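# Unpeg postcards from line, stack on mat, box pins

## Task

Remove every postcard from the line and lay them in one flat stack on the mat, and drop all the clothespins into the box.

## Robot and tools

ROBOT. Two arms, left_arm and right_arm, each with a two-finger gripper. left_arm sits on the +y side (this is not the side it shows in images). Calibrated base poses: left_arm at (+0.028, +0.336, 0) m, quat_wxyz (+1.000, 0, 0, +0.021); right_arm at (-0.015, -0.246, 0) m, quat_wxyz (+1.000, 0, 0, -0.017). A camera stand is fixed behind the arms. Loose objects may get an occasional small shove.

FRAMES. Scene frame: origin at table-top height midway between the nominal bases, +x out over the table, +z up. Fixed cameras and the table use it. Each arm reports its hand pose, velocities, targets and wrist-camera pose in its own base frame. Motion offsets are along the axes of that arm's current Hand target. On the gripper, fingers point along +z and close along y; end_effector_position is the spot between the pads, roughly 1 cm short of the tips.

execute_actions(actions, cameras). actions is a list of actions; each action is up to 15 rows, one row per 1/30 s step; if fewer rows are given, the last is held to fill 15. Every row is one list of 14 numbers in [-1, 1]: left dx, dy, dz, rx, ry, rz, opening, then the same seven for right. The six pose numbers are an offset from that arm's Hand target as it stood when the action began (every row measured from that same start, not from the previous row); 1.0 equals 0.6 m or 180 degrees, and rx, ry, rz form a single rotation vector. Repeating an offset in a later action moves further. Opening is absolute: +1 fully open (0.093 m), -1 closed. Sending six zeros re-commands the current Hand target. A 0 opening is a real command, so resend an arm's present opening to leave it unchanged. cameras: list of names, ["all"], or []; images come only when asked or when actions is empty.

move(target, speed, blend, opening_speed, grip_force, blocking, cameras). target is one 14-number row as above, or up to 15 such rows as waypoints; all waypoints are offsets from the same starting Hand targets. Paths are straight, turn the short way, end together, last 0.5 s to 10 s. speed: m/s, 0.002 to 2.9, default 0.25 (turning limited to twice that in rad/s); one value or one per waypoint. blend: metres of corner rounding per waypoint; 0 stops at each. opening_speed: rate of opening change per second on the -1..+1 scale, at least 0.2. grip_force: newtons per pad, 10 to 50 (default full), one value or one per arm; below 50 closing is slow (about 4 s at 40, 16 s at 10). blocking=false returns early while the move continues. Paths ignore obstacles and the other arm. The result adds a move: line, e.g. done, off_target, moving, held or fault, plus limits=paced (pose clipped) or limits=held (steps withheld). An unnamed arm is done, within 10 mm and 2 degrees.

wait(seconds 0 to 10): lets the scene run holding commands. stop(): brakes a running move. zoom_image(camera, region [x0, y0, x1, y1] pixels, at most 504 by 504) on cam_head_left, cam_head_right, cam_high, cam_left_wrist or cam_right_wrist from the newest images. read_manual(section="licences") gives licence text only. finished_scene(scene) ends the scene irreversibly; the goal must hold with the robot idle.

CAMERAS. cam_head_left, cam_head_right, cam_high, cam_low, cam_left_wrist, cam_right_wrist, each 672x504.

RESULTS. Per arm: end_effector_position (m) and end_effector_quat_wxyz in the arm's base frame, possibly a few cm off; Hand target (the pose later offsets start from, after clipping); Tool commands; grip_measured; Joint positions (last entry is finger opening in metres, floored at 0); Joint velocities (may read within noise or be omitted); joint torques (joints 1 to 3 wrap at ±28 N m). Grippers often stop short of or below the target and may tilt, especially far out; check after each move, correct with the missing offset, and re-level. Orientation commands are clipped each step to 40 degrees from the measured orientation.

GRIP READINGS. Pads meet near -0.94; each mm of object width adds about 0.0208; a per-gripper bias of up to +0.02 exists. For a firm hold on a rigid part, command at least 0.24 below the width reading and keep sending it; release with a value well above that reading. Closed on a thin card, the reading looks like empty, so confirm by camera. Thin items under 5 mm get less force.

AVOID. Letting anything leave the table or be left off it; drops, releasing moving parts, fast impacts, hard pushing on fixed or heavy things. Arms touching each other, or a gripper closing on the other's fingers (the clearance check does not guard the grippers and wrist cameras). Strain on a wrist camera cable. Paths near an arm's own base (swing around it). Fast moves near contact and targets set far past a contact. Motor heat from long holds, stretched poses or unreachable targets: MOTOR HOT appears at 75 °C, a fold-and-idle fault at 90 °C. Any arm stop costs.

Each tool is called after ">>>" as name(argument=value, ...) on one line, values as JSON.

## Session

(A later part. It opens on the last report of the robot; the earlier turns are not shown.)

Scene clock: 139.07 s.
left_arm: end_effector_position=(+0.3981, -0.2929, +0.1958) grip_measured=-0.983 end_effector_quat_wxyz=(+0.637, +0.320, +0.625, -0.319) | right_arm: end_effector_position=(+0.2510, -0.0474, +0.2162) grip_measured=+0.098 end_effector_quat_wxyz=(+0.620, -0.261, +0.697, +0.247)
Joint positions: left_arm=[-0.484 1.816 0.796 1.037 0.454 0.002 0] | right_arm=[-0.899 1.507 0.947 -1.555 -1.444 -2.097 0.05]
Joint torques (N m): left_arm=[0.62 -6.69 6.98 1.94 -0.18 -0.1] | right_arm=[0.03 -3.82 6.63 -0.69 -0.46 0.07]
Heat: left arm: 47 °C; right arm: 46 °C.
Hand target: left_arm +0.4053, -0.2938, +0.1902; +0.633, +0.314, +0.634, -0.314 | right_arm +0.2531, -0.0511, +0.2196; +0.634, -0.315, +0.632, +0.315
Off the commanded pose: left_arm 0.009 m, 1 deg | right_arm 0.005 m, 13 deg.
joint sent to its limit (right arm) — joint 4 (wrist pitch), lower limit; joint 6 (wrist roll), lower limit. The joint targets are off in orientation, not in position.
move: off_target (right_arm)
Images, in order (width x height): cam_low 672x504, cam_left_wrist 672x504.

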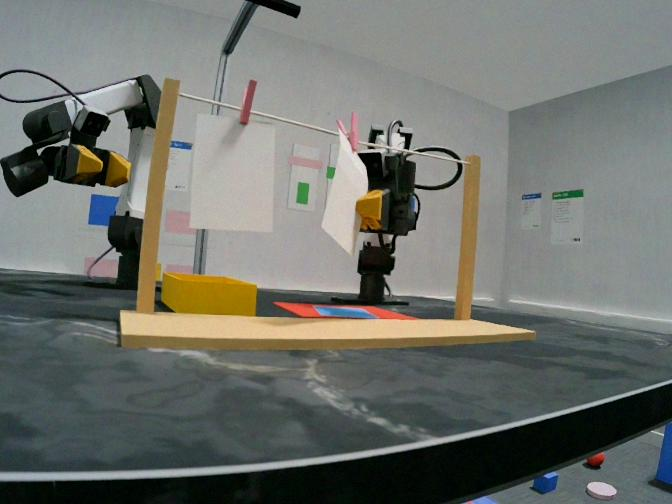

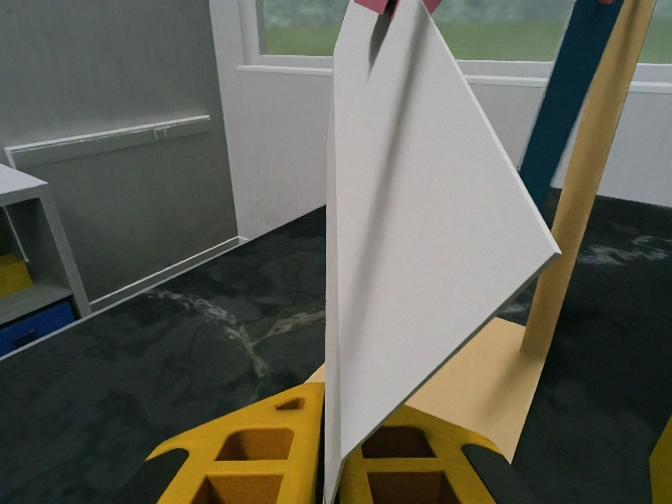

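>>> move(target=[[0,0,0,0,0,0,-1,-0.3,0.02,0.297,0.266,0.31,0.154,0.1],[0,0,0,0,0,0,-1,-0.283,0.082,0.577,-0.168,0.181,-0.272,0.1]], speed=0.35, cameras=["cam_right_wrist","cam_head_left"])

Scene clock: 146.47 s.
left_arm: end_effector_position=(+0.3981, -0.2929, +0.1958) grip_measured=-0.983 end_effector_quat_wxyz=(+0.637, +0.320, +0.625, -0.319) | right_arm: end_effector_position=(+0.4244, +0.2500, +0.3873) grip_measured=+0.098 end_effector_quat_wxyz=(-0.470, +0.724, -0.502, -0.054)
Joint positions: left_arm=[-0.484 1.816 0.796 1.037 0.454 0.002 0] | right_arm=[0.339 2.173 2.841 -1.4 -0.596 -1.319 0.05]
Joint torques (N m): left_arm=[0.39 -6.79 6.93 1.89 -0.2 -0.08] | right_arm=[0.73 -9.58 6.24 1.94 -0.45 0.12]
Heat: left arm: 47 °C; right arm: 46 °C.
Hand target: left_arm +0.4053, -0.2938, +0.1902; +0.633, +0.314, +0.634, -0.314 | right_arm +0.4218, +0.2550, +0.3900; -0.410, +0.763, -0.494, -0.081
Off the commanded pose: left_arm 0.009 m, 1 deg | right_arm 0.006 m, 9 deg.
elbow stopped short (right arm): the move would have taken joint 3 (elbow) straighter than the controller allows.
move: off_target (right_arm)
Images, in order (width x height): cam_head_left 672x504, cam_right_wrist 672x504.

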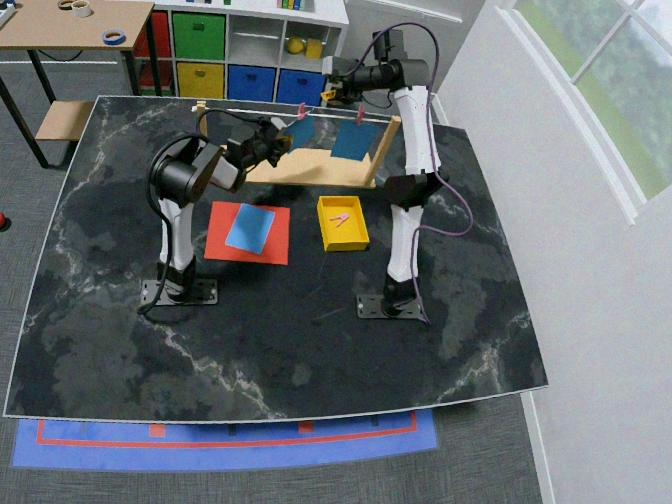

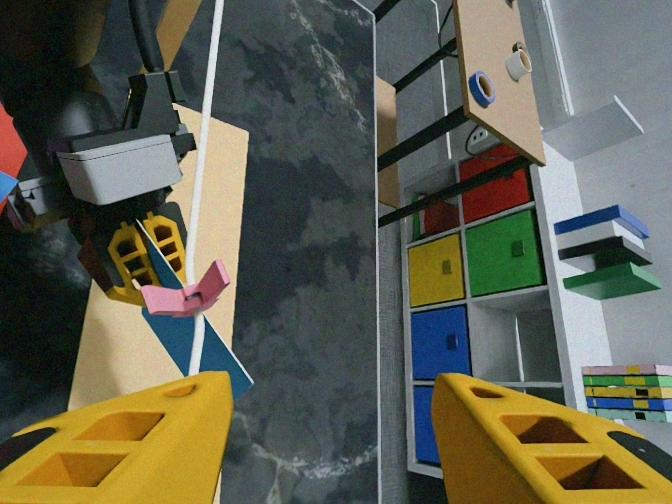

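>>> move(target=[0,0,0,0,0,0,-1,-0.01,0.08,0.02,0,0,-0.1,0.1], speed=0.12, cameras=["cam_right_wrist"])

Scene clock: 149.57 s.
left_arm: end_effector_position=(+0.3981, -0.2929, +0.1958) grip_measured=-0.983 end_effector_quat_wxyz=(+0.637, +0.320, +0.625, -0.319) | right_arm: end_effector_position=(+0.3902, +0.2603, +0.3452) grip_measured=+0.098 end_effector_quat_wxyz=(-0.405, +0.831, -0.380, -0.033)
Joint positions: left_arm=[-0.484 1.816 0.796 1.037 0.454 0.002 0] | right_arm=[0.39 2.075 2.59 -1.444 -0.581 -1.695 0.05]
Joint torques (N m): left_arm=[0.46 -6.79 7.08 1.9 -0.2 -0.06] | right_arm=[0.53 -13.65 3.64 1.86 -0.23 0.11]
Heat: left arm: 47 °C; right arm: 46 °C.
Hand target: left_arm +0.4053, -0.2938, +0.1902; +0.633, +0.314, +0.634, -0.314 | right_arm +0.3830, +0.2590, +0.3591; -0.417, +0.830, -0.369, -0.016
Off the commanded pose: left_arm 0.009 m, 1 deg | right_arm 0.016 m, 3 deg.
move: off_target (right_arm)
Images, in order (width x height): cam_right_wrist 672x504.

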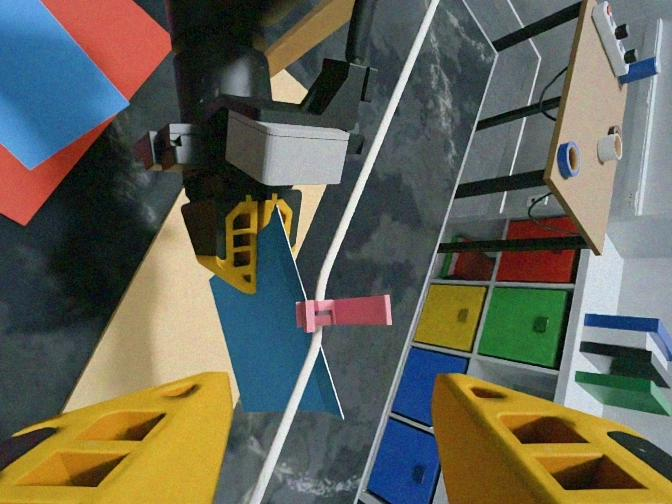

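>>> move(target=[0,0,0,0,0,0,-1,-0.016,-0.028,0.033,0,0,0,0.1], speed=0.1, cameras=["cam_right_wrist"])

Scene clock: 152.27 s.
left_arm: end_effector_position=(+0.3981, -0.2929, +0.1958) grip_measured=-0.983 end_effector_quat_wxyz=(+0.637, +0.320, +0.625, -0.319) | right_arm: end_effector_position=(+0.3907, +0.2839, +0.3618) grip_measured=+0.098 end_effector_quat_wxyz=(-0.423, +0.828, -0.366, -0.015)
Joint positions: left_arm=[-0.484 1.816 0.796 1.037 0.454 0.002 0] | right_arm=[0.446 2.186 2.837 -1.5 -0.547 -1.652 0.05]
Joint torques (N m): left_arm=[0.34 -6.9 6.91 1.92 -0.17 -0.06] | right_arm=[0.31 -9.25 6.2 1.73 -0.2 0.26]
Heat: left arm: 46 °C; right arm: 46 °C.
Hand target: left_arm +0.4053, -0.2938, +0.1902; +0.633, +0.314, +0.634, -0.314 | right_arm +0.3920, +0.2851, +0.3610; -0.417, +0.830, -0.369, -0.016
Off the commanded pose: left_arm 0.009 m, 1 deg | right_arm 0.002 m, 1 deg.
move: done
Images, in order (width x height): cam_right_wrist 672x504.

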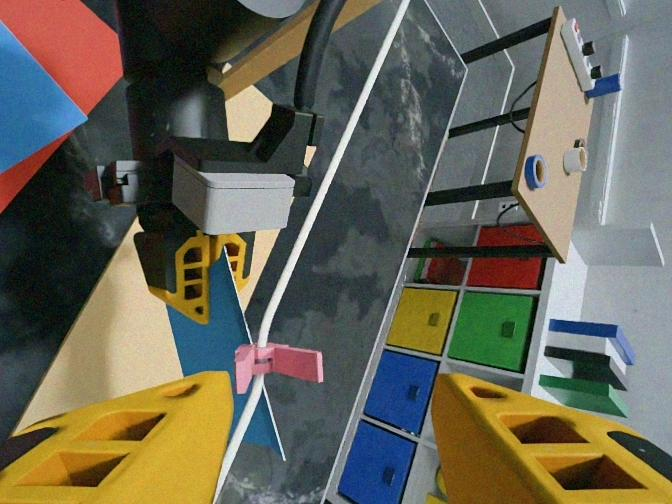

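>>> move(target=[0,0,0,0,0,0,-1,0.008,0.027,0.035,0,0,0,0.1], speed=0.1, cameras=["cam_right_wrist"])

Scene clock: 154.40 s.
left_arm: end_effector_position=(+0.3981, -0.2929, +0.1958) grip_measured=-0.983 end_effector_quat_wxyz=(+0.637, +0.320, +0.625, -0.319) | right_arm: end_effector_position=(+0.3970, +0.2917, +0.3230) grip_measured=+0.098 end_effector_quat_wxyz=(-0.408, +0.833, -0.373, -0.026)
Joint positions: left_arm=[-0.484 1.816 0.796 1.037 0.454 0.002 0] | right_arm=[0.458 2.04 2.405 -1.252 -0.537 -1.647 0.05]
Joint torques (N m): left_arm=[0.36 -6.61 6.94 1.9 -0.17 -0.08] | right_arm=[0.51 -13.5 4.1 1.92 -0.21 0.27]
Heat: left arm: 46 °C; right arm: 46 °C.
Hand target: left_arm +0.4053, -0.2938, +0.1902; +0.633, +0.314, +0.634, -0.314 | right_arm +0.3913, +0.2908, +0.3347; -0.417, +0.830, -0.369, -0.016
Off the commanded pose: left_arm 0.009 m, 1 deg | right_arm 0.013 m, 2 deg.
move: off_target (right_arm)
Images, in order (width x height): cam_right_wrist 672x504.

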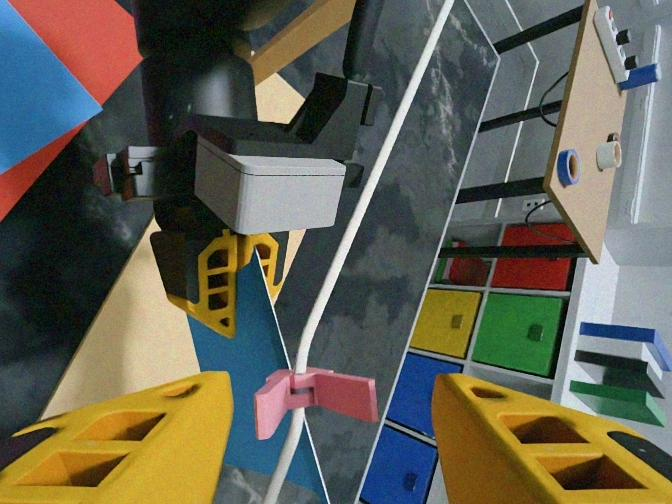

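>>> move(target=[[0,0,0,0,0,0,-1,0.004,0.006,0.028,0,0,0,0.1],[0,0,0,0,0,0,-1,0.004,0.006,0.028,0,0,0,-1]], speed=0.08, opening_speed=0.8, cameras=["cam_right_wrist","cam_left_wrist"])

Scene clock: 157.60 s.
left_arm: end_effector_position=(+0.3982, -0.2928, +0.1952) grip_measured=-0.983 end_effector_quat_wxyz=(+0.636, +0.320, +0.626, -0.319) | right_arm: end_effector_position=(+0.4032, +0.3018, +0.3075) grip_measured=-0.736 end_effector_quat_wxyz=(-0.409, +0.833, -0.372, -0.025)
Joint positions: left_arm=[-0.484 1.816 0.796 1.034 0.454 0.002 0] | right_arm=[0.474 2.032 2.315 -1.159 -0.526 -1.632 0.01]
Joint torques (N m): left_arm=[0.47 -6.78 6.98 1.95 -0.12 -0.07] | right_arm=[0.53 -14.15 4.37 1.87 -0.21 0.26]
Heat: left arm: 46 °C; right arm: 45 °C.
Hand target: left_arm +0.4053, -0.2938, +0.1902; +0.633, +0.314, +0.634, -0.314 | right_arm +0.3955, +0.3000, +0.3204; -0.417, +0.830, -0.369, -0.016
Off the commanded pose: left_arm 0.009 m, 1 deg | right_arm 0.015 m, 1 deg.
move: off_target (right_arm); target 2's new opening was sent with right_arm's hand 0.019 m and 2 deg from that target
Images, in order (width x height): cam_left_wrist 672x504, cam_right_wrist 672x504.

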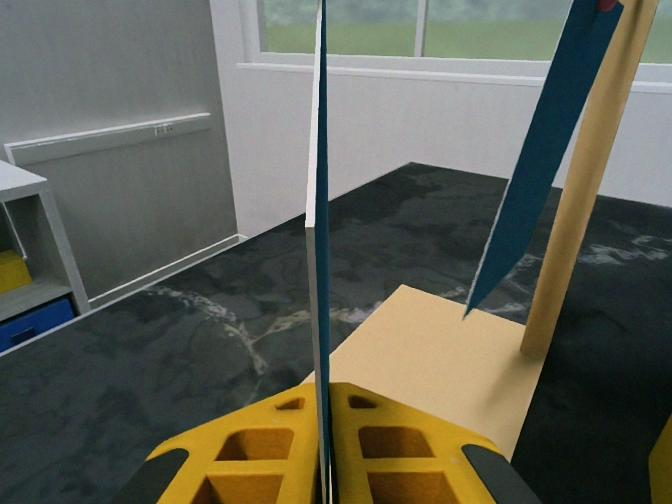

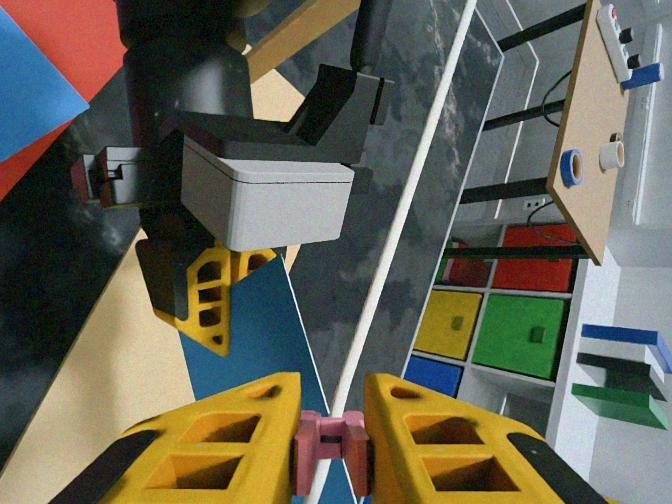

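>>> move(target=[0,0,0,0,0,0,-1,-0.05,-0.102,-0.0975,0,0,0,-1], speed=0.12, cameras=["cam_low"])

>>> move(target=[[0.04,-0.213,-0.16,0,0,0,-1,0,0,0,0,0,0,-1],[0.1,-0.159,-0.41,0.026,0.295,-0.405,-1,0,0,0,0,0,0,-1]], speed=0.25, cameras=["cam_head_left","cam_left_wrist"])

Scene clock: 160.63 s.
left_arm: end_effector_position=(+0.3982, -0.2928, +0.1952) grip_measured=-0.983 end_effector_quat_wxyz=(+0.636, +0.320, +0.626, -0.319) | right_arm: end_effector_position=(+0.3983, +0.2990, +0.3947) grip_measured=-0.751 end_effector_quat_wxyz=(-0.477, +0.794, -0.377, +0.007)
Joint positions: left_arm=[-0.484 1.816 0.796 1.034 0.454 0.002 0] | right_arm=[0.474 2.163 2.842 -1.361 -0.524 -1.528 0.009]
Joint torques (N m): left_arm=[0.2 -6.8 6.89 1.94 -0.17 -0.05] | right_arm=[0.38 -11.38 6.13 2.28 -0.22 0.27]
Heat: left arm: 46 °C; right arm: 45 °C.
Hand target: left_arm +0.4053, -0.2938, +0.1902; +0.633, +0.314, +0.634, -0.314 | right_arm +0.3955, +0.3000, +0.4101; -0.417, +0.831, -0.369, -0.016
Off the commanded pose: left_arm 0.009 m, 1 deg | right_arm 0.016 m, 8 deg.
elbow stopped short (right arm): the move would have taken joint 3 (elbow) straighter than the controller allows.
move: off_target (right_arm)
Images, in order (width x height): cam_low 672x504.

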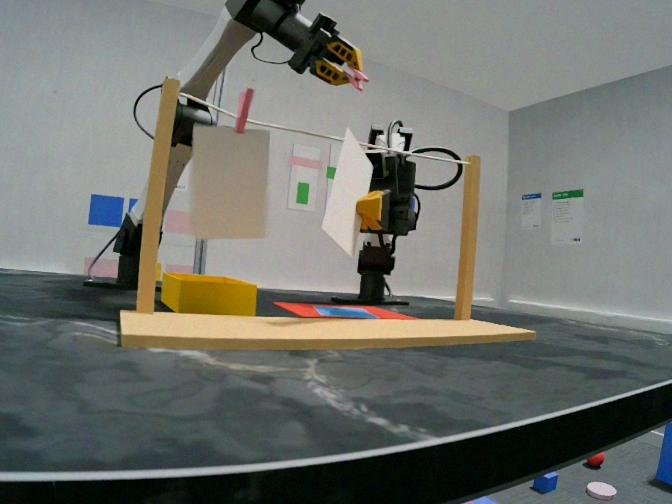

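Scene clock: 166.07 s.
left_arm: end_effector_position=(+0.1767, -0.1554, +0.1250) grip_measured=-0.983 end_effector_quat_wxyz=(-0.009, +0.014, +0.882, -0.471) | right_arm: end_effector_position=(+0.3984, +0.2991, +0.3947) grip_measured=-0.751 end_effector_quat_wxyz=(-0.477, +0.794, -0.377, +0.007)
Joint positions: left_arm=[-0.085 1.242 0.717 -0.971 0.979 -0.093 0] | right_arm=[0.474 2.163 2.842 -1.361 -0.524 -1.527 0.009]
Joint torques (N m): left_arm=[0.85 -1.83 7.23 0.24 0.79 0.06] | right_arm=[0.4 -11.32 6.11 2.28 -0.21 0.26]
Heat: left arm: 46 °C; right arm: 45 °C.
Hand target: left_arm +0.1804, -0.1555, +0.1308; -0.010, +0.013, +0.879, -0.476 | right_arm +0.3955, +0.3000, +0.4101; -0.417, +0.830, -0.369, -0.016
Off the commanded pose: left_arm 0.007 m, 1 deg | right_arm 0.016 m, 8 deg.
elbow stopped short (right arm): the move would have taken joint 3 (elbow) straighter than the controller allows.
move: off_target (right_arm)
Images, in order (width x height): cam_head_left 672x504, cam_left_wrist 672x504.

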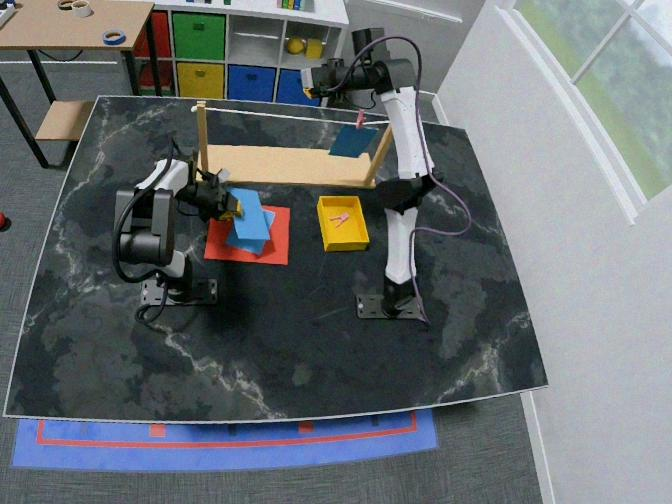

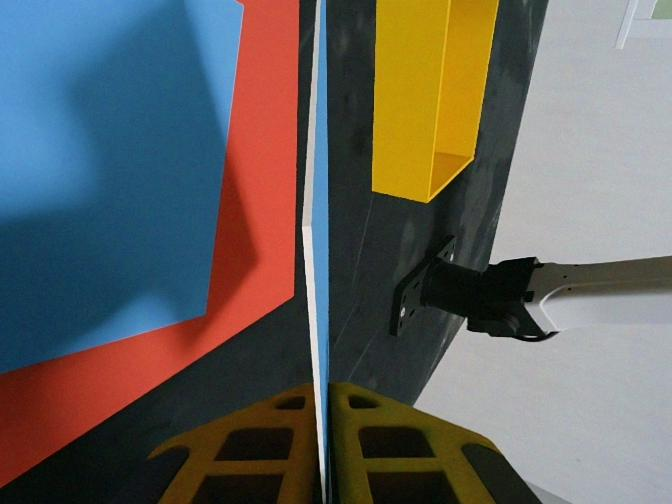

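>>> move(target=[[0.02,0.1,0.065,0,0,0,-1,0,0,0,0,0,0,-1],[0.02,0.1,0.065,0,0,0,-0.6,0,0,0,0,0,0,-1],[0.02,0.1,-0.15,0,0,0,-0.6,0,0,0,0,0,0,-1]], speed=0.12, cameras=["cam_left_wrist","cam_head_left"])

Scene clock: 170.40 s.
left_arm: end_effector_position=(+0.1717, -0.0508, +0.1271) grip_measured=-0.603 end_effector_quat_wxyz=(+0.002, +0.004, +0.882, -0.471) | right_arm: end_effector_position=(+0.3984, +0.2991, +0.3947) grip_measured=-0.751 end_effector_quat_wxyz=(-0.477, +0.794, -0.377, +0.007)
Joint positions: left_arm=[0.479 1.502 0.875 -1.547 0.83 0.76 0.016] | right_arm=[0.474 2.163 2.842 -1.361 -0.524 -1.527 0.009]
Joint torques (N m): left_arm=[1.07 -3.88 5.63 -0.99 0.34 0.12] | right_arm=[0.38 -11.38 6.12 2.28 -0.21 0.26]
Heat: left arm: 45 °C; right arm: 46 °C.
Hand target: left_arm +0.1719, -0.0470, +0.1298; -0.010, +0.013, +0.879, -0.476 | right_arm +0.3955, +0.3000, +0.4101; -0.417, +0.830, -0.369, -0.016
Off the commanded pose: left_arm 0.005 m, 2 deg | right_arm 0.016 m, 8 deg.
elbow stopped short (right arm): the move would have taken joint 3 (elbow) straighter than the controller allows.
joint sent to its limit (left arm) — joint 4 (wrist pitch), lower limit. The joint targets still meet the commanded pose.
move: off_target (right_arm)
Images, in order (width x height): cam_head_left 672x504, cam_left_wrist 672x504.

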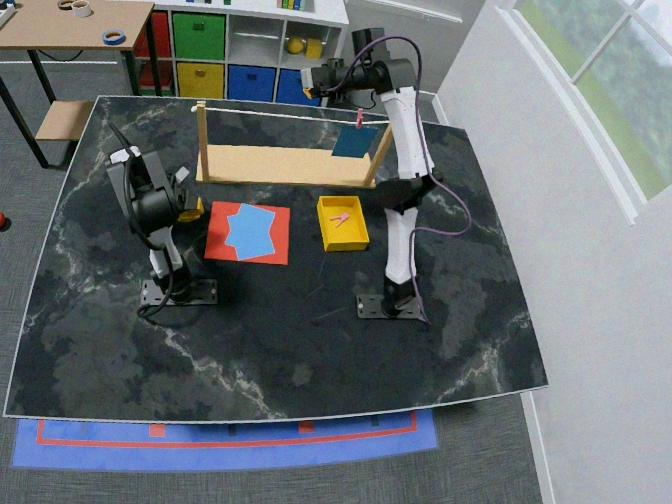

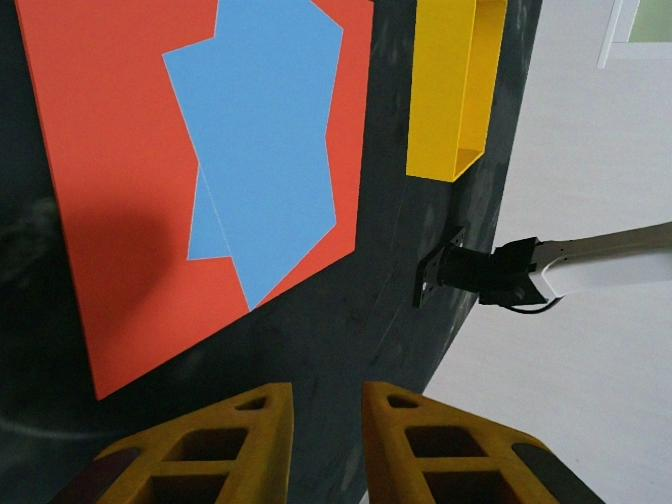

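>>> move(target=[0,0,0,0,0,0,-0.6,0.1445,0.615,-0.082,0.036,0.0875,0.425,-1], speed=0.3, cameras=["cam_right_wrist"])

Scene clock: 174.40 s.
left_arm: end_effector_position=(+0.1716, -0.0508, +0.1272) grip_measured=-0.603 end_effector_quat_wxyz=(+0.002, +0.004, +0.882, -0.471) | right_arm: end_effector_position=(+0.2181, +0.0722, +0.1641) grip_measured=-0.751 end_effector_quat_wxyz=(+0.311, -0.395, +0.853, +0.139)
Joint positions: left_arm=[0.479 1.502 0.875 -1.547 0.83 0.761 0.016] | right_arm=[-0.062 0.939 0.829 -0.992 -0.534 -0.8 0.009]
Joint torques (N m): left_arm=[0.96 -3.73 5.78 -0.99 0.36 0.03] | right_arm=[-0.65 -2.17 4.96 1.43 -0.41 0.09]
Heat: left arm: 45 °C; right arm: 45 °C.
Hand target: left_arm +0.1718, -0.0471, +0.1298; -0.010, +0.013, +0.879, -0.476 | right_arm +0.2139, +0.0731, +0.1618; +0.310, -0.397, +0.852, +0.145
Off the commanded pose: left_arm 0.005 m, 2 deg | right_arm 0.005 m, 1 deg.
joint sent to its limit (left arm) — joint 4 (wrist pitch), lower limit. The joint targets still meet the commanded pose.
move: done
Images, in order (width x height): cam_right_wrist 672x504.

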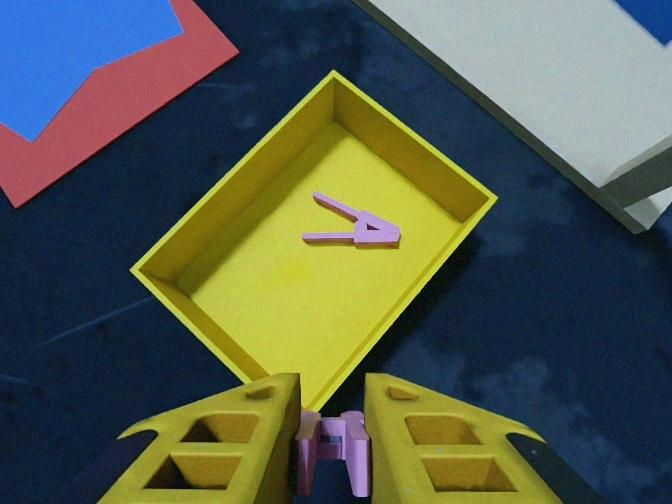

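>>> move(target=[[0,0,0,0,0,0,-0.6,0.04,0.025,0.17,0,0,0,-1],[0,0,0,0,0,0,-0.6,0.04,0.025,0.17,0,0,0,0.2],[0,0,0,0,0,0,-0.6,0,0.025,-0.1,0,0,0,0.2]], speed=0.2, cameras=["cam_right_wrist"])

Scene clock: 178.90 s.
left_arm: end_effector_position=(+0.1716, -0.0508, +0.1272) grip_measured=-0.603 end_effector_quat_wxyz=(+0.002, +0.004, +0.882, -0.471) | right_arm: end_effector_position=(+0.1753, +0.0531, +0.1994) grip_measured=+0.198 end_effector_quat_wxyz=(+0.301, -0.394, +0.856, +0.146)
Joint positions: left_arm=[0.479 1.502 0.875 -1.547 0.83 0.761 0.016] | right_arm=[-0.262 0.874 0.974 -1.348 -0.612 -1.021 0.055]
Joint torques (N m): left_arm=[0.96 -4.04 5.55 -1.05 0.38 0.11] | right_arm=[-0.79 0.35 7.58 1 -0.51 0.04]
Heat: left arm: 45 °C; right arm: 45 °C.
Hand target: left_arm +0.1718, -0.0471, +0.1298; -0.010, +0.013, +0.879, -0.476 | right_arm +0.1777, +0.0531, +0.2078; +0.310, -0.397, +0.852, +0.145
Off the commanded pose: left_arm 0.005 m, 2 deg | right_arm 0.009 m, 1 deg.
joint sent to its limit (left arm) — joint 4 (wrist pitch), lower limit. The joint targets still meet the commanded pose.
move: done
Images, in order (width x height): cam_right_wrist 672x504.

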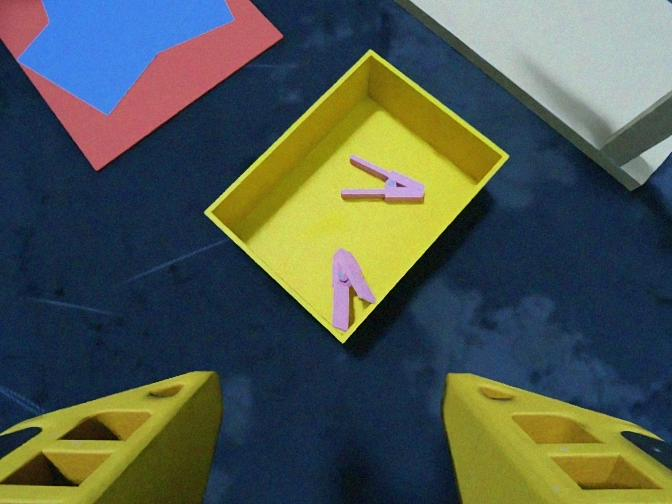

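>>> move(target=[-0.24,-0.358,0.362,-0.026,-0.295,0.405,0.2,0,0,0,0,0,0,0.2], speed=0.3, cameras=["cam_left_wrist"])

Scene clock: 183.50 s.
left_arm: end_effector_position=(+0.3018, -0.3463, +0.1842) grip_measured=+0.197 end_effector_quat_wxyz=(+0.621, +0.316, +0.643, -0.318) | right_arm: end_effector_position=(+0.1752, +0.0532, +0.1994) grip_measured=+0.198 end_effector_quat_wxyz=(+0.301, -0.394, +0.856, +0.147)
Joint positions: left_arm=[-0.81 1.673 0.606 1.042 0.12 -0.013 0.055] | right_arm=[-0.262 0.874 0.974 -1.349 -0.613 -1.022 0.055]
Joint torques (N m): left_arm=[0.06 -5.49 7.23 2.32 -0.11 0.09] | right_arm=[-0.76 0.36 7.6 1.05 -0.5 0.08]
Heat: left arm: 44 °C; right arm: 46 °C.
Hand target: left_arm +0.3065, -0.3508, +0.1901; +0.633, +0.314, +0.634, -0.314 | right_arm +0.1776, +0.0532, +0.2078; +0.310, -0.397, +0.852, +0.145
Off the commanded pose: left_arm 0.009 m, 2 deg | right_arm 0.009 m, 1 deg.
move: done
Images, in order (width x height): cam_left_wrist 672x504.

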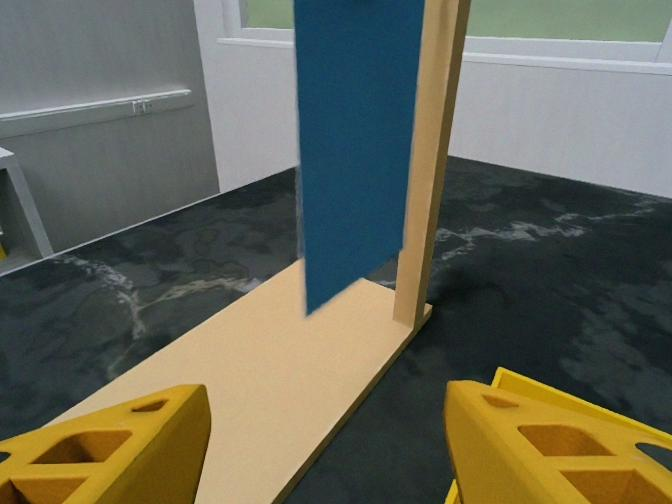

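>>> move(target=[0,0.006,0.118,0,0,0,0.1,0,0,0,0,0,0,0.2], speed=0.12, cameras=["cam_left_wrist"])

Scene clock: 185.23 s.
left_arm: end_effector_position=(+0.3485, -0.3995, +0.1944) grip_measured=+0.103 end_effector_quat_wxyz=(+0.634, +0.311, +0.631, -0.322) | right_arm: end_effector_position=(+0.1752, +0.0532, +0.1994) grip_measured=+0.198 end_effector_quat_wxyz=(+0.301, -0.394, +0.856, +0.147)
Joint positions: left_arm=[-0.819 1.894 0.904 1.001 0.109 -0.012 0.05] | right_arm=[-0.262 0.874 0.974 -1.349 -0.613 -1.022 0.055]
Joint torques (N m): left_arm=[-0.17 -7.69 7.54 2.02 -0.11 0.04] | right_arm=[-0.8 0.35 7.58 1.05 -0.5 0.09]
Heat: left arm: 44 °C; right arm: 46 °C.
Hand target: left_arm +0.3521, -0.4051, +0.1900; +0.633, +0.314, +0.634, -0.314 | right_arm +0.1776, +0.0532, +0.2078; +0.310, -0.397, +0.852, +0.145
Off the commanded pose: left_arm 0.008 m, 1 deg | right_arm 0.009 m, 1 deg.
move: done
Images, in order (width x height): cam_left_wrist 672x504.

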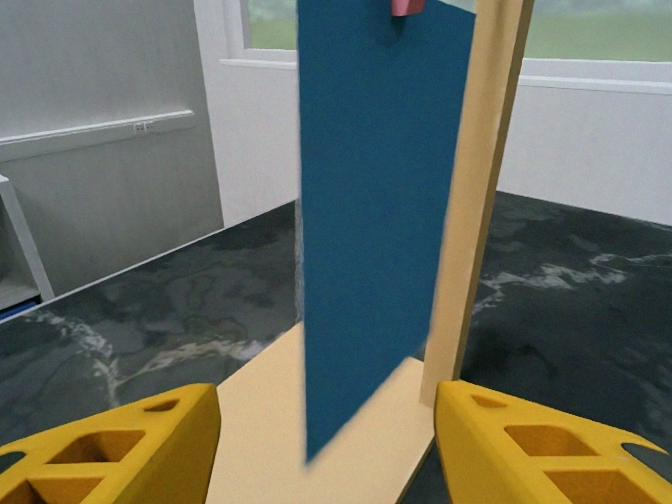

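>>> move(target=[0,0.003,0.062,0,0,0,0.1, 0,0,0,0,0,0,0.2], speed=0.1, cameras=["cam_left_wrist","cam_head_left"])

Scene clock: 189.47 s.
left_arm: end_effector_position=(+0.3726, -0.4278, +0.1956) grip_measured=+0.103 end_effector_quat_wxyz=(+0.634, +0.311, +0.630, -0.322) | right_arm: end_effector_position=(+0.1752, +0.0532, +0.1994) grip_measured=+0.198 end_effector_quat_wxyz=(+0.301, -0.394, +0.856, +0.147)
Joint positions: left_arm=[-0.823 2.004 1.075 0.94 0.105 -0.012 0.05] | right_arm=[-0.262 0.874 0.974 -1.349 -0.613 -1.022 0.055]
Joint torques (N m): left_arm=[-0.12 -8.76 7.8 2.01 -0.14 0.06] | right_arm=[-0.81 0.36 7.56 1.05 -0.49 0.08]
Heat: left arm: 45 °C; right arm: 46 °C.
Hand target: left_arm +0.3762, -0.4335, +0.1900; +0.633, +0.314, +0.634, -0.314 | right_arm +0.1776, +0.0532, +0.2078; +0.310, -0.397, +0.852, +0.145
Off the commanded pose: left_arm 0.009 m, 1 deg | right_arm 0.009 m, 1 deg.
move: done
Images, in order (width x height): cam_head_left 672x504, cam_left_wrist 672x504.

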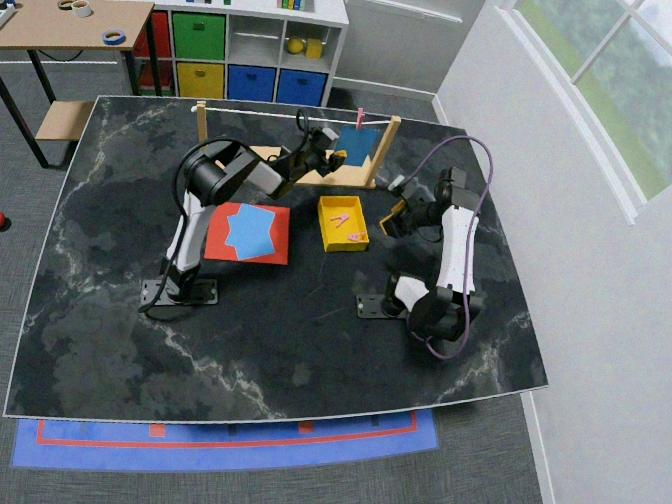

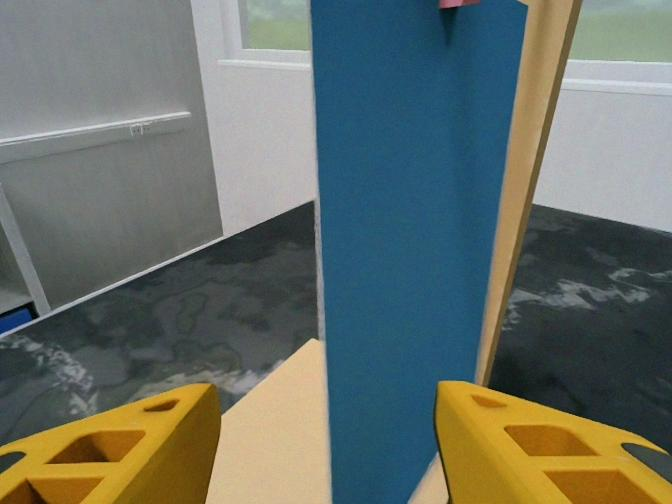

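>>> move(target=[[0.003,0,0.015,0,0,0,0.1, 0,0,0,0,0,0,0.2],[0.003,0,0.015,0,0,0,-1, 0,0,0,0,0,0,0.2]], speed=0.1, opening_speed=0.8, cameras=["cam_left_wrist","cam_head_right"])

Scene clock: 192.47 s.
left_arm: end_effector_position=(+0.3774, -0.4367, +0.1963) grip_measured=-0.983 end_effector_quat_wxyz=(+0.635, +0.312, +0.628, -0.323) | right_arm: end_effector_position=(+0.1752, +0.0532, +0.1994) grip_measured=+0.198 end_effector_quat_wxyz=(+0.301, -0.394, +0.856, +0.147)
Joint positions: left_arm=[-0.828 2.035 1.122 0.929 0.103 -0.011 0] | right_arm=[-0.262 0.874 0.974 -1.349 -0.613 -1.022 0.055]
Joint torques (N m): left_arm=[0.12 -8.99 7.51 2.03 -0.13 0.07] | right_arm=[-0.81 0.38 7.64 1.05 -0.5 0.08]
Heat: left arm: 45 °C; right arm: 47 °C.
Hand target: left_arm +0.3815, -0.4408, +0.1881; +0.633, +0.314, +0.634, -0.314 | right_arm +0.1776, +0.0532, +0.2078; +0.310, -0.397, +0.852, +0.145
Off the commanded pose: left_arm 0.010 m, 1 deg | right_arm 0.009 m, 1 deg.
move: done
Images, in order (width x height): cam_head_right 672x504, cam_left_wrist 672x504.

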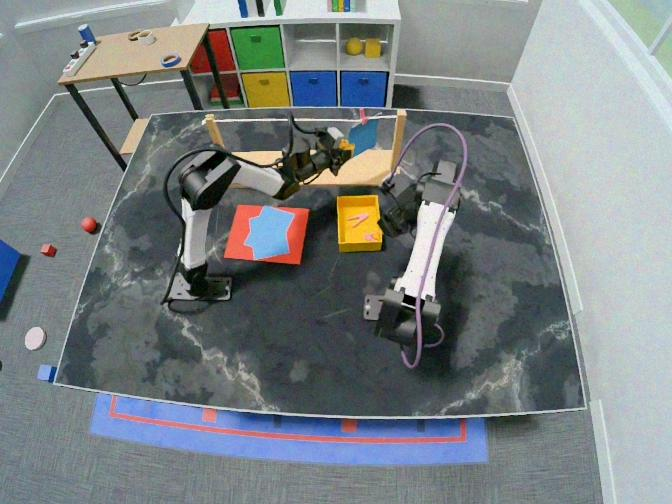

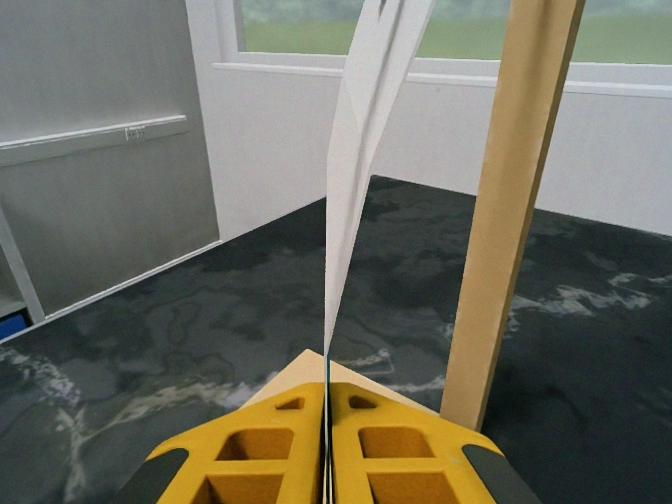

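>>> move(target=[[0.003,0,0,0,0,0,-1, -0.223,-0.064,-0.183,-0.01,-0.022,-0.106,0.1],[0.003,0,0,0,0,0,-1, -0.452,-0.217,-0.062,-0.036,-0.0875,-0.424,0.1]], blend=[0.04,0], cameras=["cam_right_wrist","cam_head_right"])

Scene clock: 200.40 s.
left_arm: end_effector_position=(+0.3774, -0.4367, +0.1963) grip_measured=-0.983 end_effector_quat_wxyz=(+0.635, +0.312, +0.628, -0.323) | right_arm: end_effector_position=(+0.3956, +0.1058, +0.4057) grip_measured=+0.102 end_effector_quat_wxyz=(-0.476, +0.783, -0.396, +0.046)
Joint positions: left_arm=[-0.828 2.035 1.122 0.929 0.103 -0.01 0] | right_arm=[-0.043 1.943 2.593 -1.562 -0.816 -1.954 0.05]
Joint torques (N m): left_arm=[0.27 -8.47 7.12 2.06 -0.15 0.08] | right_arm=[0.61 -7.53 6 1.63 -0.54 0.14]
Heat: left arm: 45 °C; right arm: 47 °C.
Hand target: left_arm +0.3815, -0.4408, +0.1863; +0.633, +0.314, +0.634, -0.314 | right_arm +0.3956, +0.1098, +0.4107; -0.418, +0.830, -0.370, -0.016
Off the commanded pose: left_arm 0.012 m, 1 deg | right_arm 0.006 m, 12 deg.
joint sent to its limit (right arm) — joint 4 (wrist pitch), lower limit. The joint targets are off in orientation, not in position.
move: off_target (left_arm, right_arm)
Images, in order (width x height): cam_head_right 672x504, cam_right_wrist 672x504.

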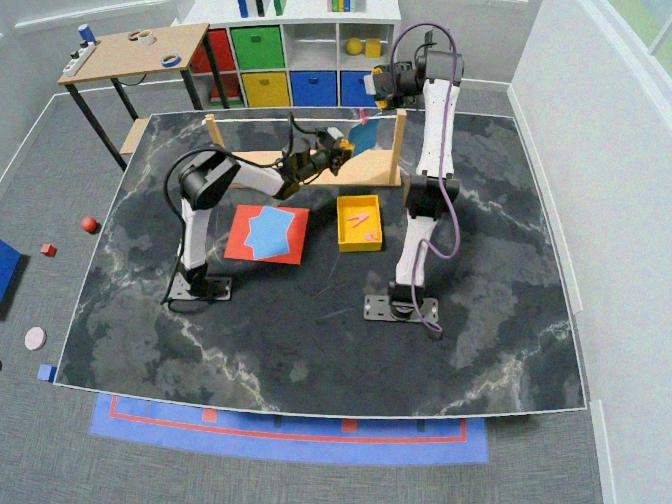

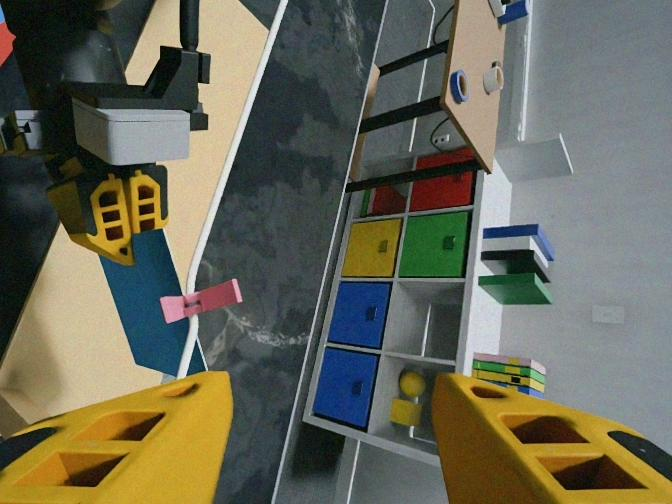

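>>> move(target=[0,0,0,0,0,0,-1, 0.033,0.0575,0.066,0,0,0,0.1], speed=0.15, cameras=["cam_right_wrist"])

Scene clock: 203.33 s.
left_arm: end_effector_position=(+0.3774, -0.4367, +0.1963) grip_measured=-0.983 end_effector_quat_wxyz=(+0.635, +0.312, +0.628, -0.323) | right_arm: end_effector_position=(+0.3981, +0.1115, +0.3616) grip_measured=+0.102 end_effector_quat_wxyz=(-0.443, +0.814, -0.376, +0.012)
Joint positions: left_arm=[-0.828 2.035 1.122 0.929 0.103 -0.01 0] | right_arm=[-0.025 1.943 2.438 -1.562 -0.805 -2.081 0.05]
Joint torques (N m): left_arm=[0.01 -8.55 7.3 2.11 -0.15 0.11] | right_arm=[0.59 -8.23 3.56 1.37 -0.34 0.11]
Heat: left arm: 46 °C; right arm: 46 °C.
Hand target: left_arm +0.3815, -0.4408, +0.1863; +0.633, +0.314, +0.634, -0.314 | right_arm +0.3995, +0.1129, +0.3548; -0.418, +0.830, -0.370, -0.017
Off the commanded pose: left_arm 0.012 m, 1 deg | right_arm 0.007 m, 5 deg.
joint sent to its limit (right arm) — joint 4 (wrist pitch), lower limit. The joint targets are off in orientation, not in position.
move: off_target (left_arm, right_arm)
Images, in order (width x height): cam_right_wrist 672x504.

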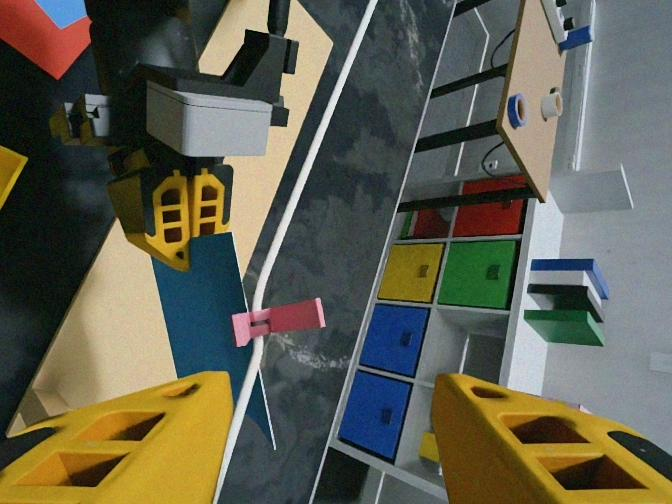

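>>> move(target=[0,0,0,0,0,0,-1, 0.012,0.028,0.065,0,0,0,0.1], speed=0.12, cameras=["cam_right_wrist"])

Scene clock: 205.43 s.
left_arm: end_effector_position=(+0.3774, -0.4367, +0.1963) grip_measured=-0.983 end_effector_quat_wxyz=(+0.635, +0.312, +0.628, -0.323) | right_arm: end_effector_position=(+0.4075, +0.1289, +0.3124) grip_measured=+0.102 end_effector_quat_wxyz=(-0.417, +0.827, -0.376, -0.026)
Joint positions: left_arm=[-0.828 2.035 1.122 0.929 0.103 -0.01 0] | right_arm=[0.026 1.943 2.245 -1.455 -0.778 -2.088 0.05]
Joint torques (N m): left_arm=[0.14 -8.59 7.35 2.1 -0.13 0.03] | right_arm=[0.4 -11.1 3.97 1.34 -0.36 0.15]
Heat: left arm: 46 °C; right arm: 46 °C.
Hand target: left_arm +0.3815, -0.4408, +0.1863; +0.633, +0.314, +0.634, -0.314 | right_arm +0.4051, +0.1298, +0.3155; -0.417, +0.830, -0.370, -0.017
Off the commanded pose: left_arm 0.012 m, 1 deg | right_arm 0.004 m, 1 deg.
move: off_target (left_arm)
Images, in order (width x height): cam_right_wrist 672x504.

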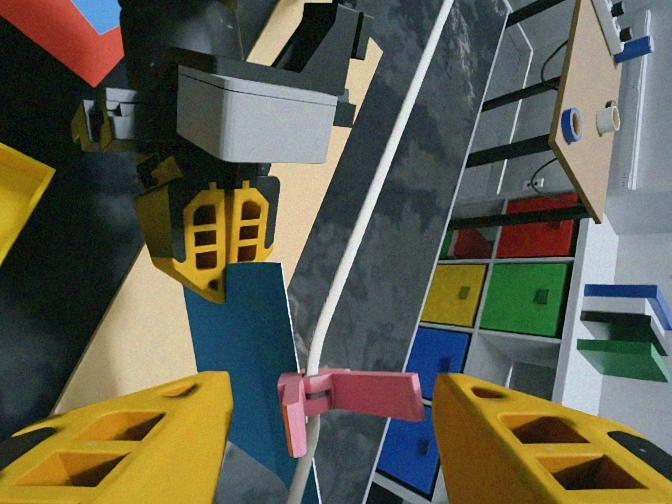

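>>> move(target=[[0,0,0,0,0,0,-1, -0.01,-0.007,0.018,0,0,-0.04,0.1],[0,0,0,0,0,0,-1, -0.01,-0.007,0.018,0,0,-0.04,-1]], speed=0.08, opening_speed=0.8, cameras=["cam_right_wrist"])

Scene clock: 209.23 s.
left_arm: end_effector_position=(+0.3777, -0.4370, +0.1932) grip_measured=-0.983 end_effector_quat_wxyz=(+0.634, +0.313, +0.630, -0.322) | right_arm: end_effector_position=(+0.4130, +0.1418, +0.3034) grip_measured=-0.735 end_effector_quat_wxyz=(-0.417, +0.840, -0.348, +0.002)
Joint positions: left_arm=[-0.828 2.04 1.122 0.929 0.103 -0.01 0] | right_arm=[0.066 1.903 2.14 -1.328 -0.745 -2.099 0.01]
Joint torques (N m): left_arm=[0.27 -9.16 7.47 2.1 -0.15 0.06] | right_arm=[0.46 -12.6 4.12 1.46 -0.34 0.13]
Heat: left arm: 46 °C; right arm: 46 °C.
Hand target: left_arm +0.3815, -0.4408, +0.1864; +0.633, +0.314, +0.634, -0.314 | right_arm +0.4065, +0.1424, +0.3133; -0.418, +0.851, -0.317, +0.010
Off the commanded pose: left_arm 0.009 m, 1 deg | right_arm 0.012 m, 4 deg.
joint sent to its limit (right arm) — joint 6 (wrist roll), lower limit. The joint targets are off in orientation, not in position.
move: off_target (right_arm); target 2's new opening was sent with right_arm's hand 0.012 m and 4 deg from that target
Images, in order (width x height): cam_right_wrist 672x504.

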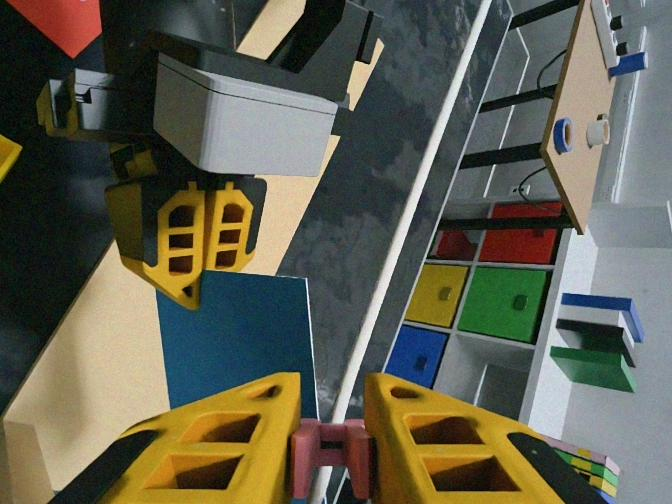

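>>> move(target=[0,0,0,0,0,0,-1, -0.042,-0.106,-0.097,0,0,0.04,-1], speed=0.12, cameras=["cam_right_wrist","cam_left_wrist"])

Scene clock: 211.23 s.
left_arm: end_effector_position=(+0.3777, -0.4370, +0.1932) grip_measured=-0.983 end_effector_quat_wxyz=(+0.634, +0.313, +0.630, -0.322) | right_arm: end_effector_position=(+0.4032, +0.1432, +0.4013) grip_measured=-0.748 end_effector_quat_wxyz=(-0.469, +0.797, -0.379, +0.038)
Joint positions: left_arm=[-0.828 2.04 1.122 0.929 0.103 -0.01 0] | right_arm=[0.066 2.014 2.69 -1.555 -0.761 -1.901 0.009]
Joint torques (N m): left_arm=[0.02 -9.1 7.28 2.09 -0.13 0.07] | right_arm=[-0.34 -7.83 5.63 1.64 -0.53 0.29]
Heat: left arm: 46 °C; right arm: 46 °C.
Hand target: left_arm +0.3815, -0.4408, +0.1864; +0.633, +0.314, +0.634, -0.314 | right_arm +0.4038, +0.1438, +0.4031; -0.417, +0.830, -0.370, -0.016
Off the commanded pose: left_arm 0.009 m, 1 deg | right_arm 0.002 m, 9 deg.
joint sent to its limit (right arm) — joint 4 (wrist pitch), lower limit. The joint targets are off in orientation, not in position.
move: off_target (right_arm)
Images, in order (width x height): cam_left_wrist 672x504, cam_right_wrist 672x504.

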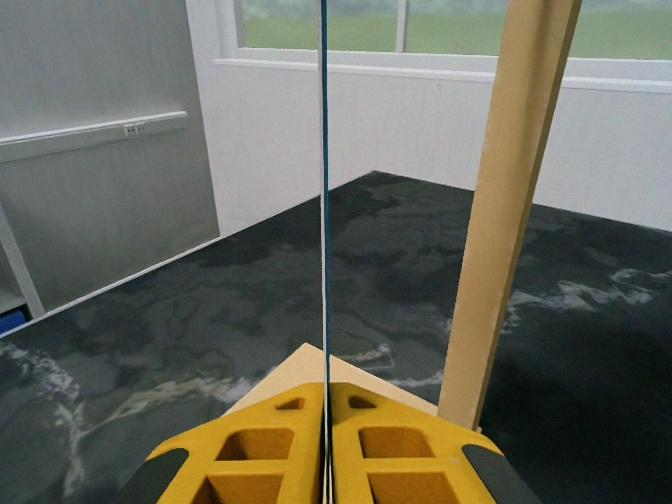

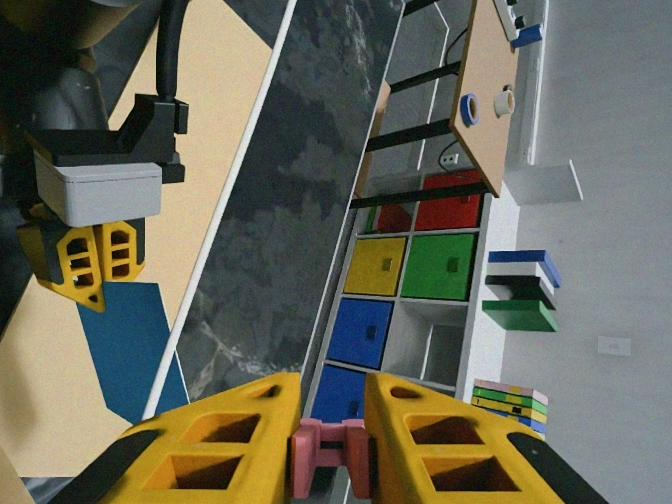

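>>> move(target=[[0.04,-0.213,-0.16,0,0,0,-1,0,0,0,0,0,0,-1],[0.093,0.017,-0.581,0.026,0.295,-0.405,-1,0,0,0,0,0,0,-1]], blend=[0.03,0], cameras=["cam_head_left","cam_left_wrist"])

Scene clock: 217.00 s.
left_arm: end_effector_position=(+0.1751, -0.1567, +0.1255) grip_measured=-0.983 end_effector_quat_wxyz=(-0.009, +0.014, +0.882, -0.471) | right_arm: end_effector_position=(+0.4031, +0.1432, +0.4013) grip_measured=-0.748 end_effector_quat_wxyz=(-0.469, +0.797, -0.379, +0.037)
Joint positions: left_arm=[-0.093 1.231 0.711 -0.964 0.979 -0.108 0] | right_arm=[0.066 2.014 2.69 -1.555 -0.762 -1.901 0.009]
Joint torques (N m): left_arm=[1.03 -1.84 7.43 0.23 0.83 0.07] | right_arm=[-0.34 -7.84 5.63 1.63 -0.52 0.26]
Heat: left arm: 46 °C; right arm: 46 °C.
Hand target: left_arm +0.1787, -0.1569, +0.1313; -0.010, +0.013, +0.879, -0.476 | right_arm +0.4038, +0.1438, +0.4031; -0.417, +0.830, -0.370, -0.016
Off the commanded pose: left_arm 0.007 m, 1 deg | right_arm 0.002 m, 9 deg.
joint sent to its limit (right arm) — joint 4 (wrist pitch), lower limit. The joint targets are off in orientation, not in position.
move: off_target (right_arm)
Images, in order (width x height): cam_head_left 672x504, cam_left_wrist 672x504.

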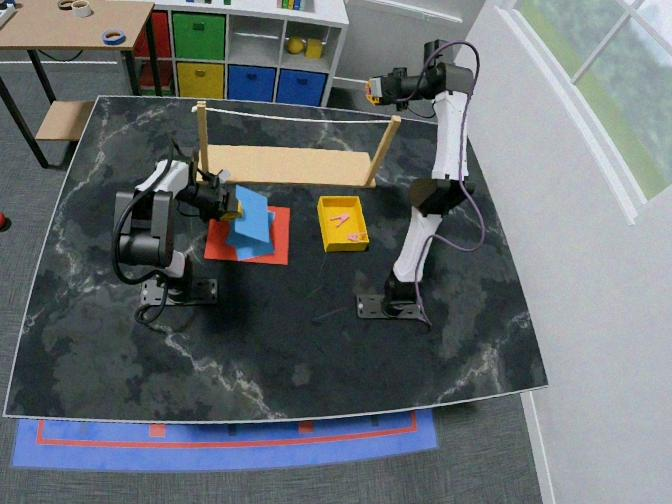

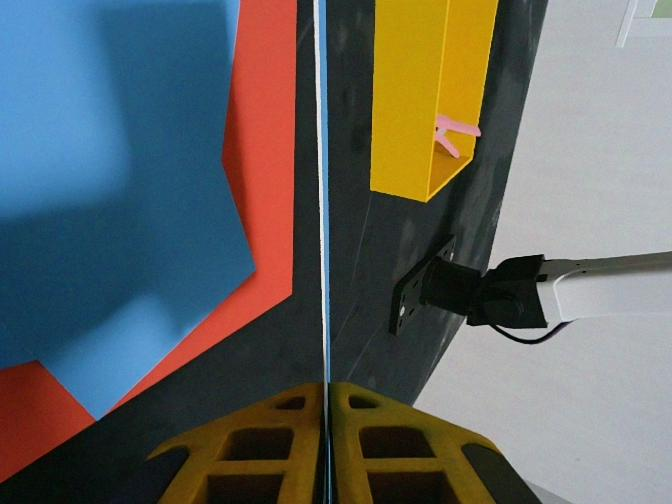

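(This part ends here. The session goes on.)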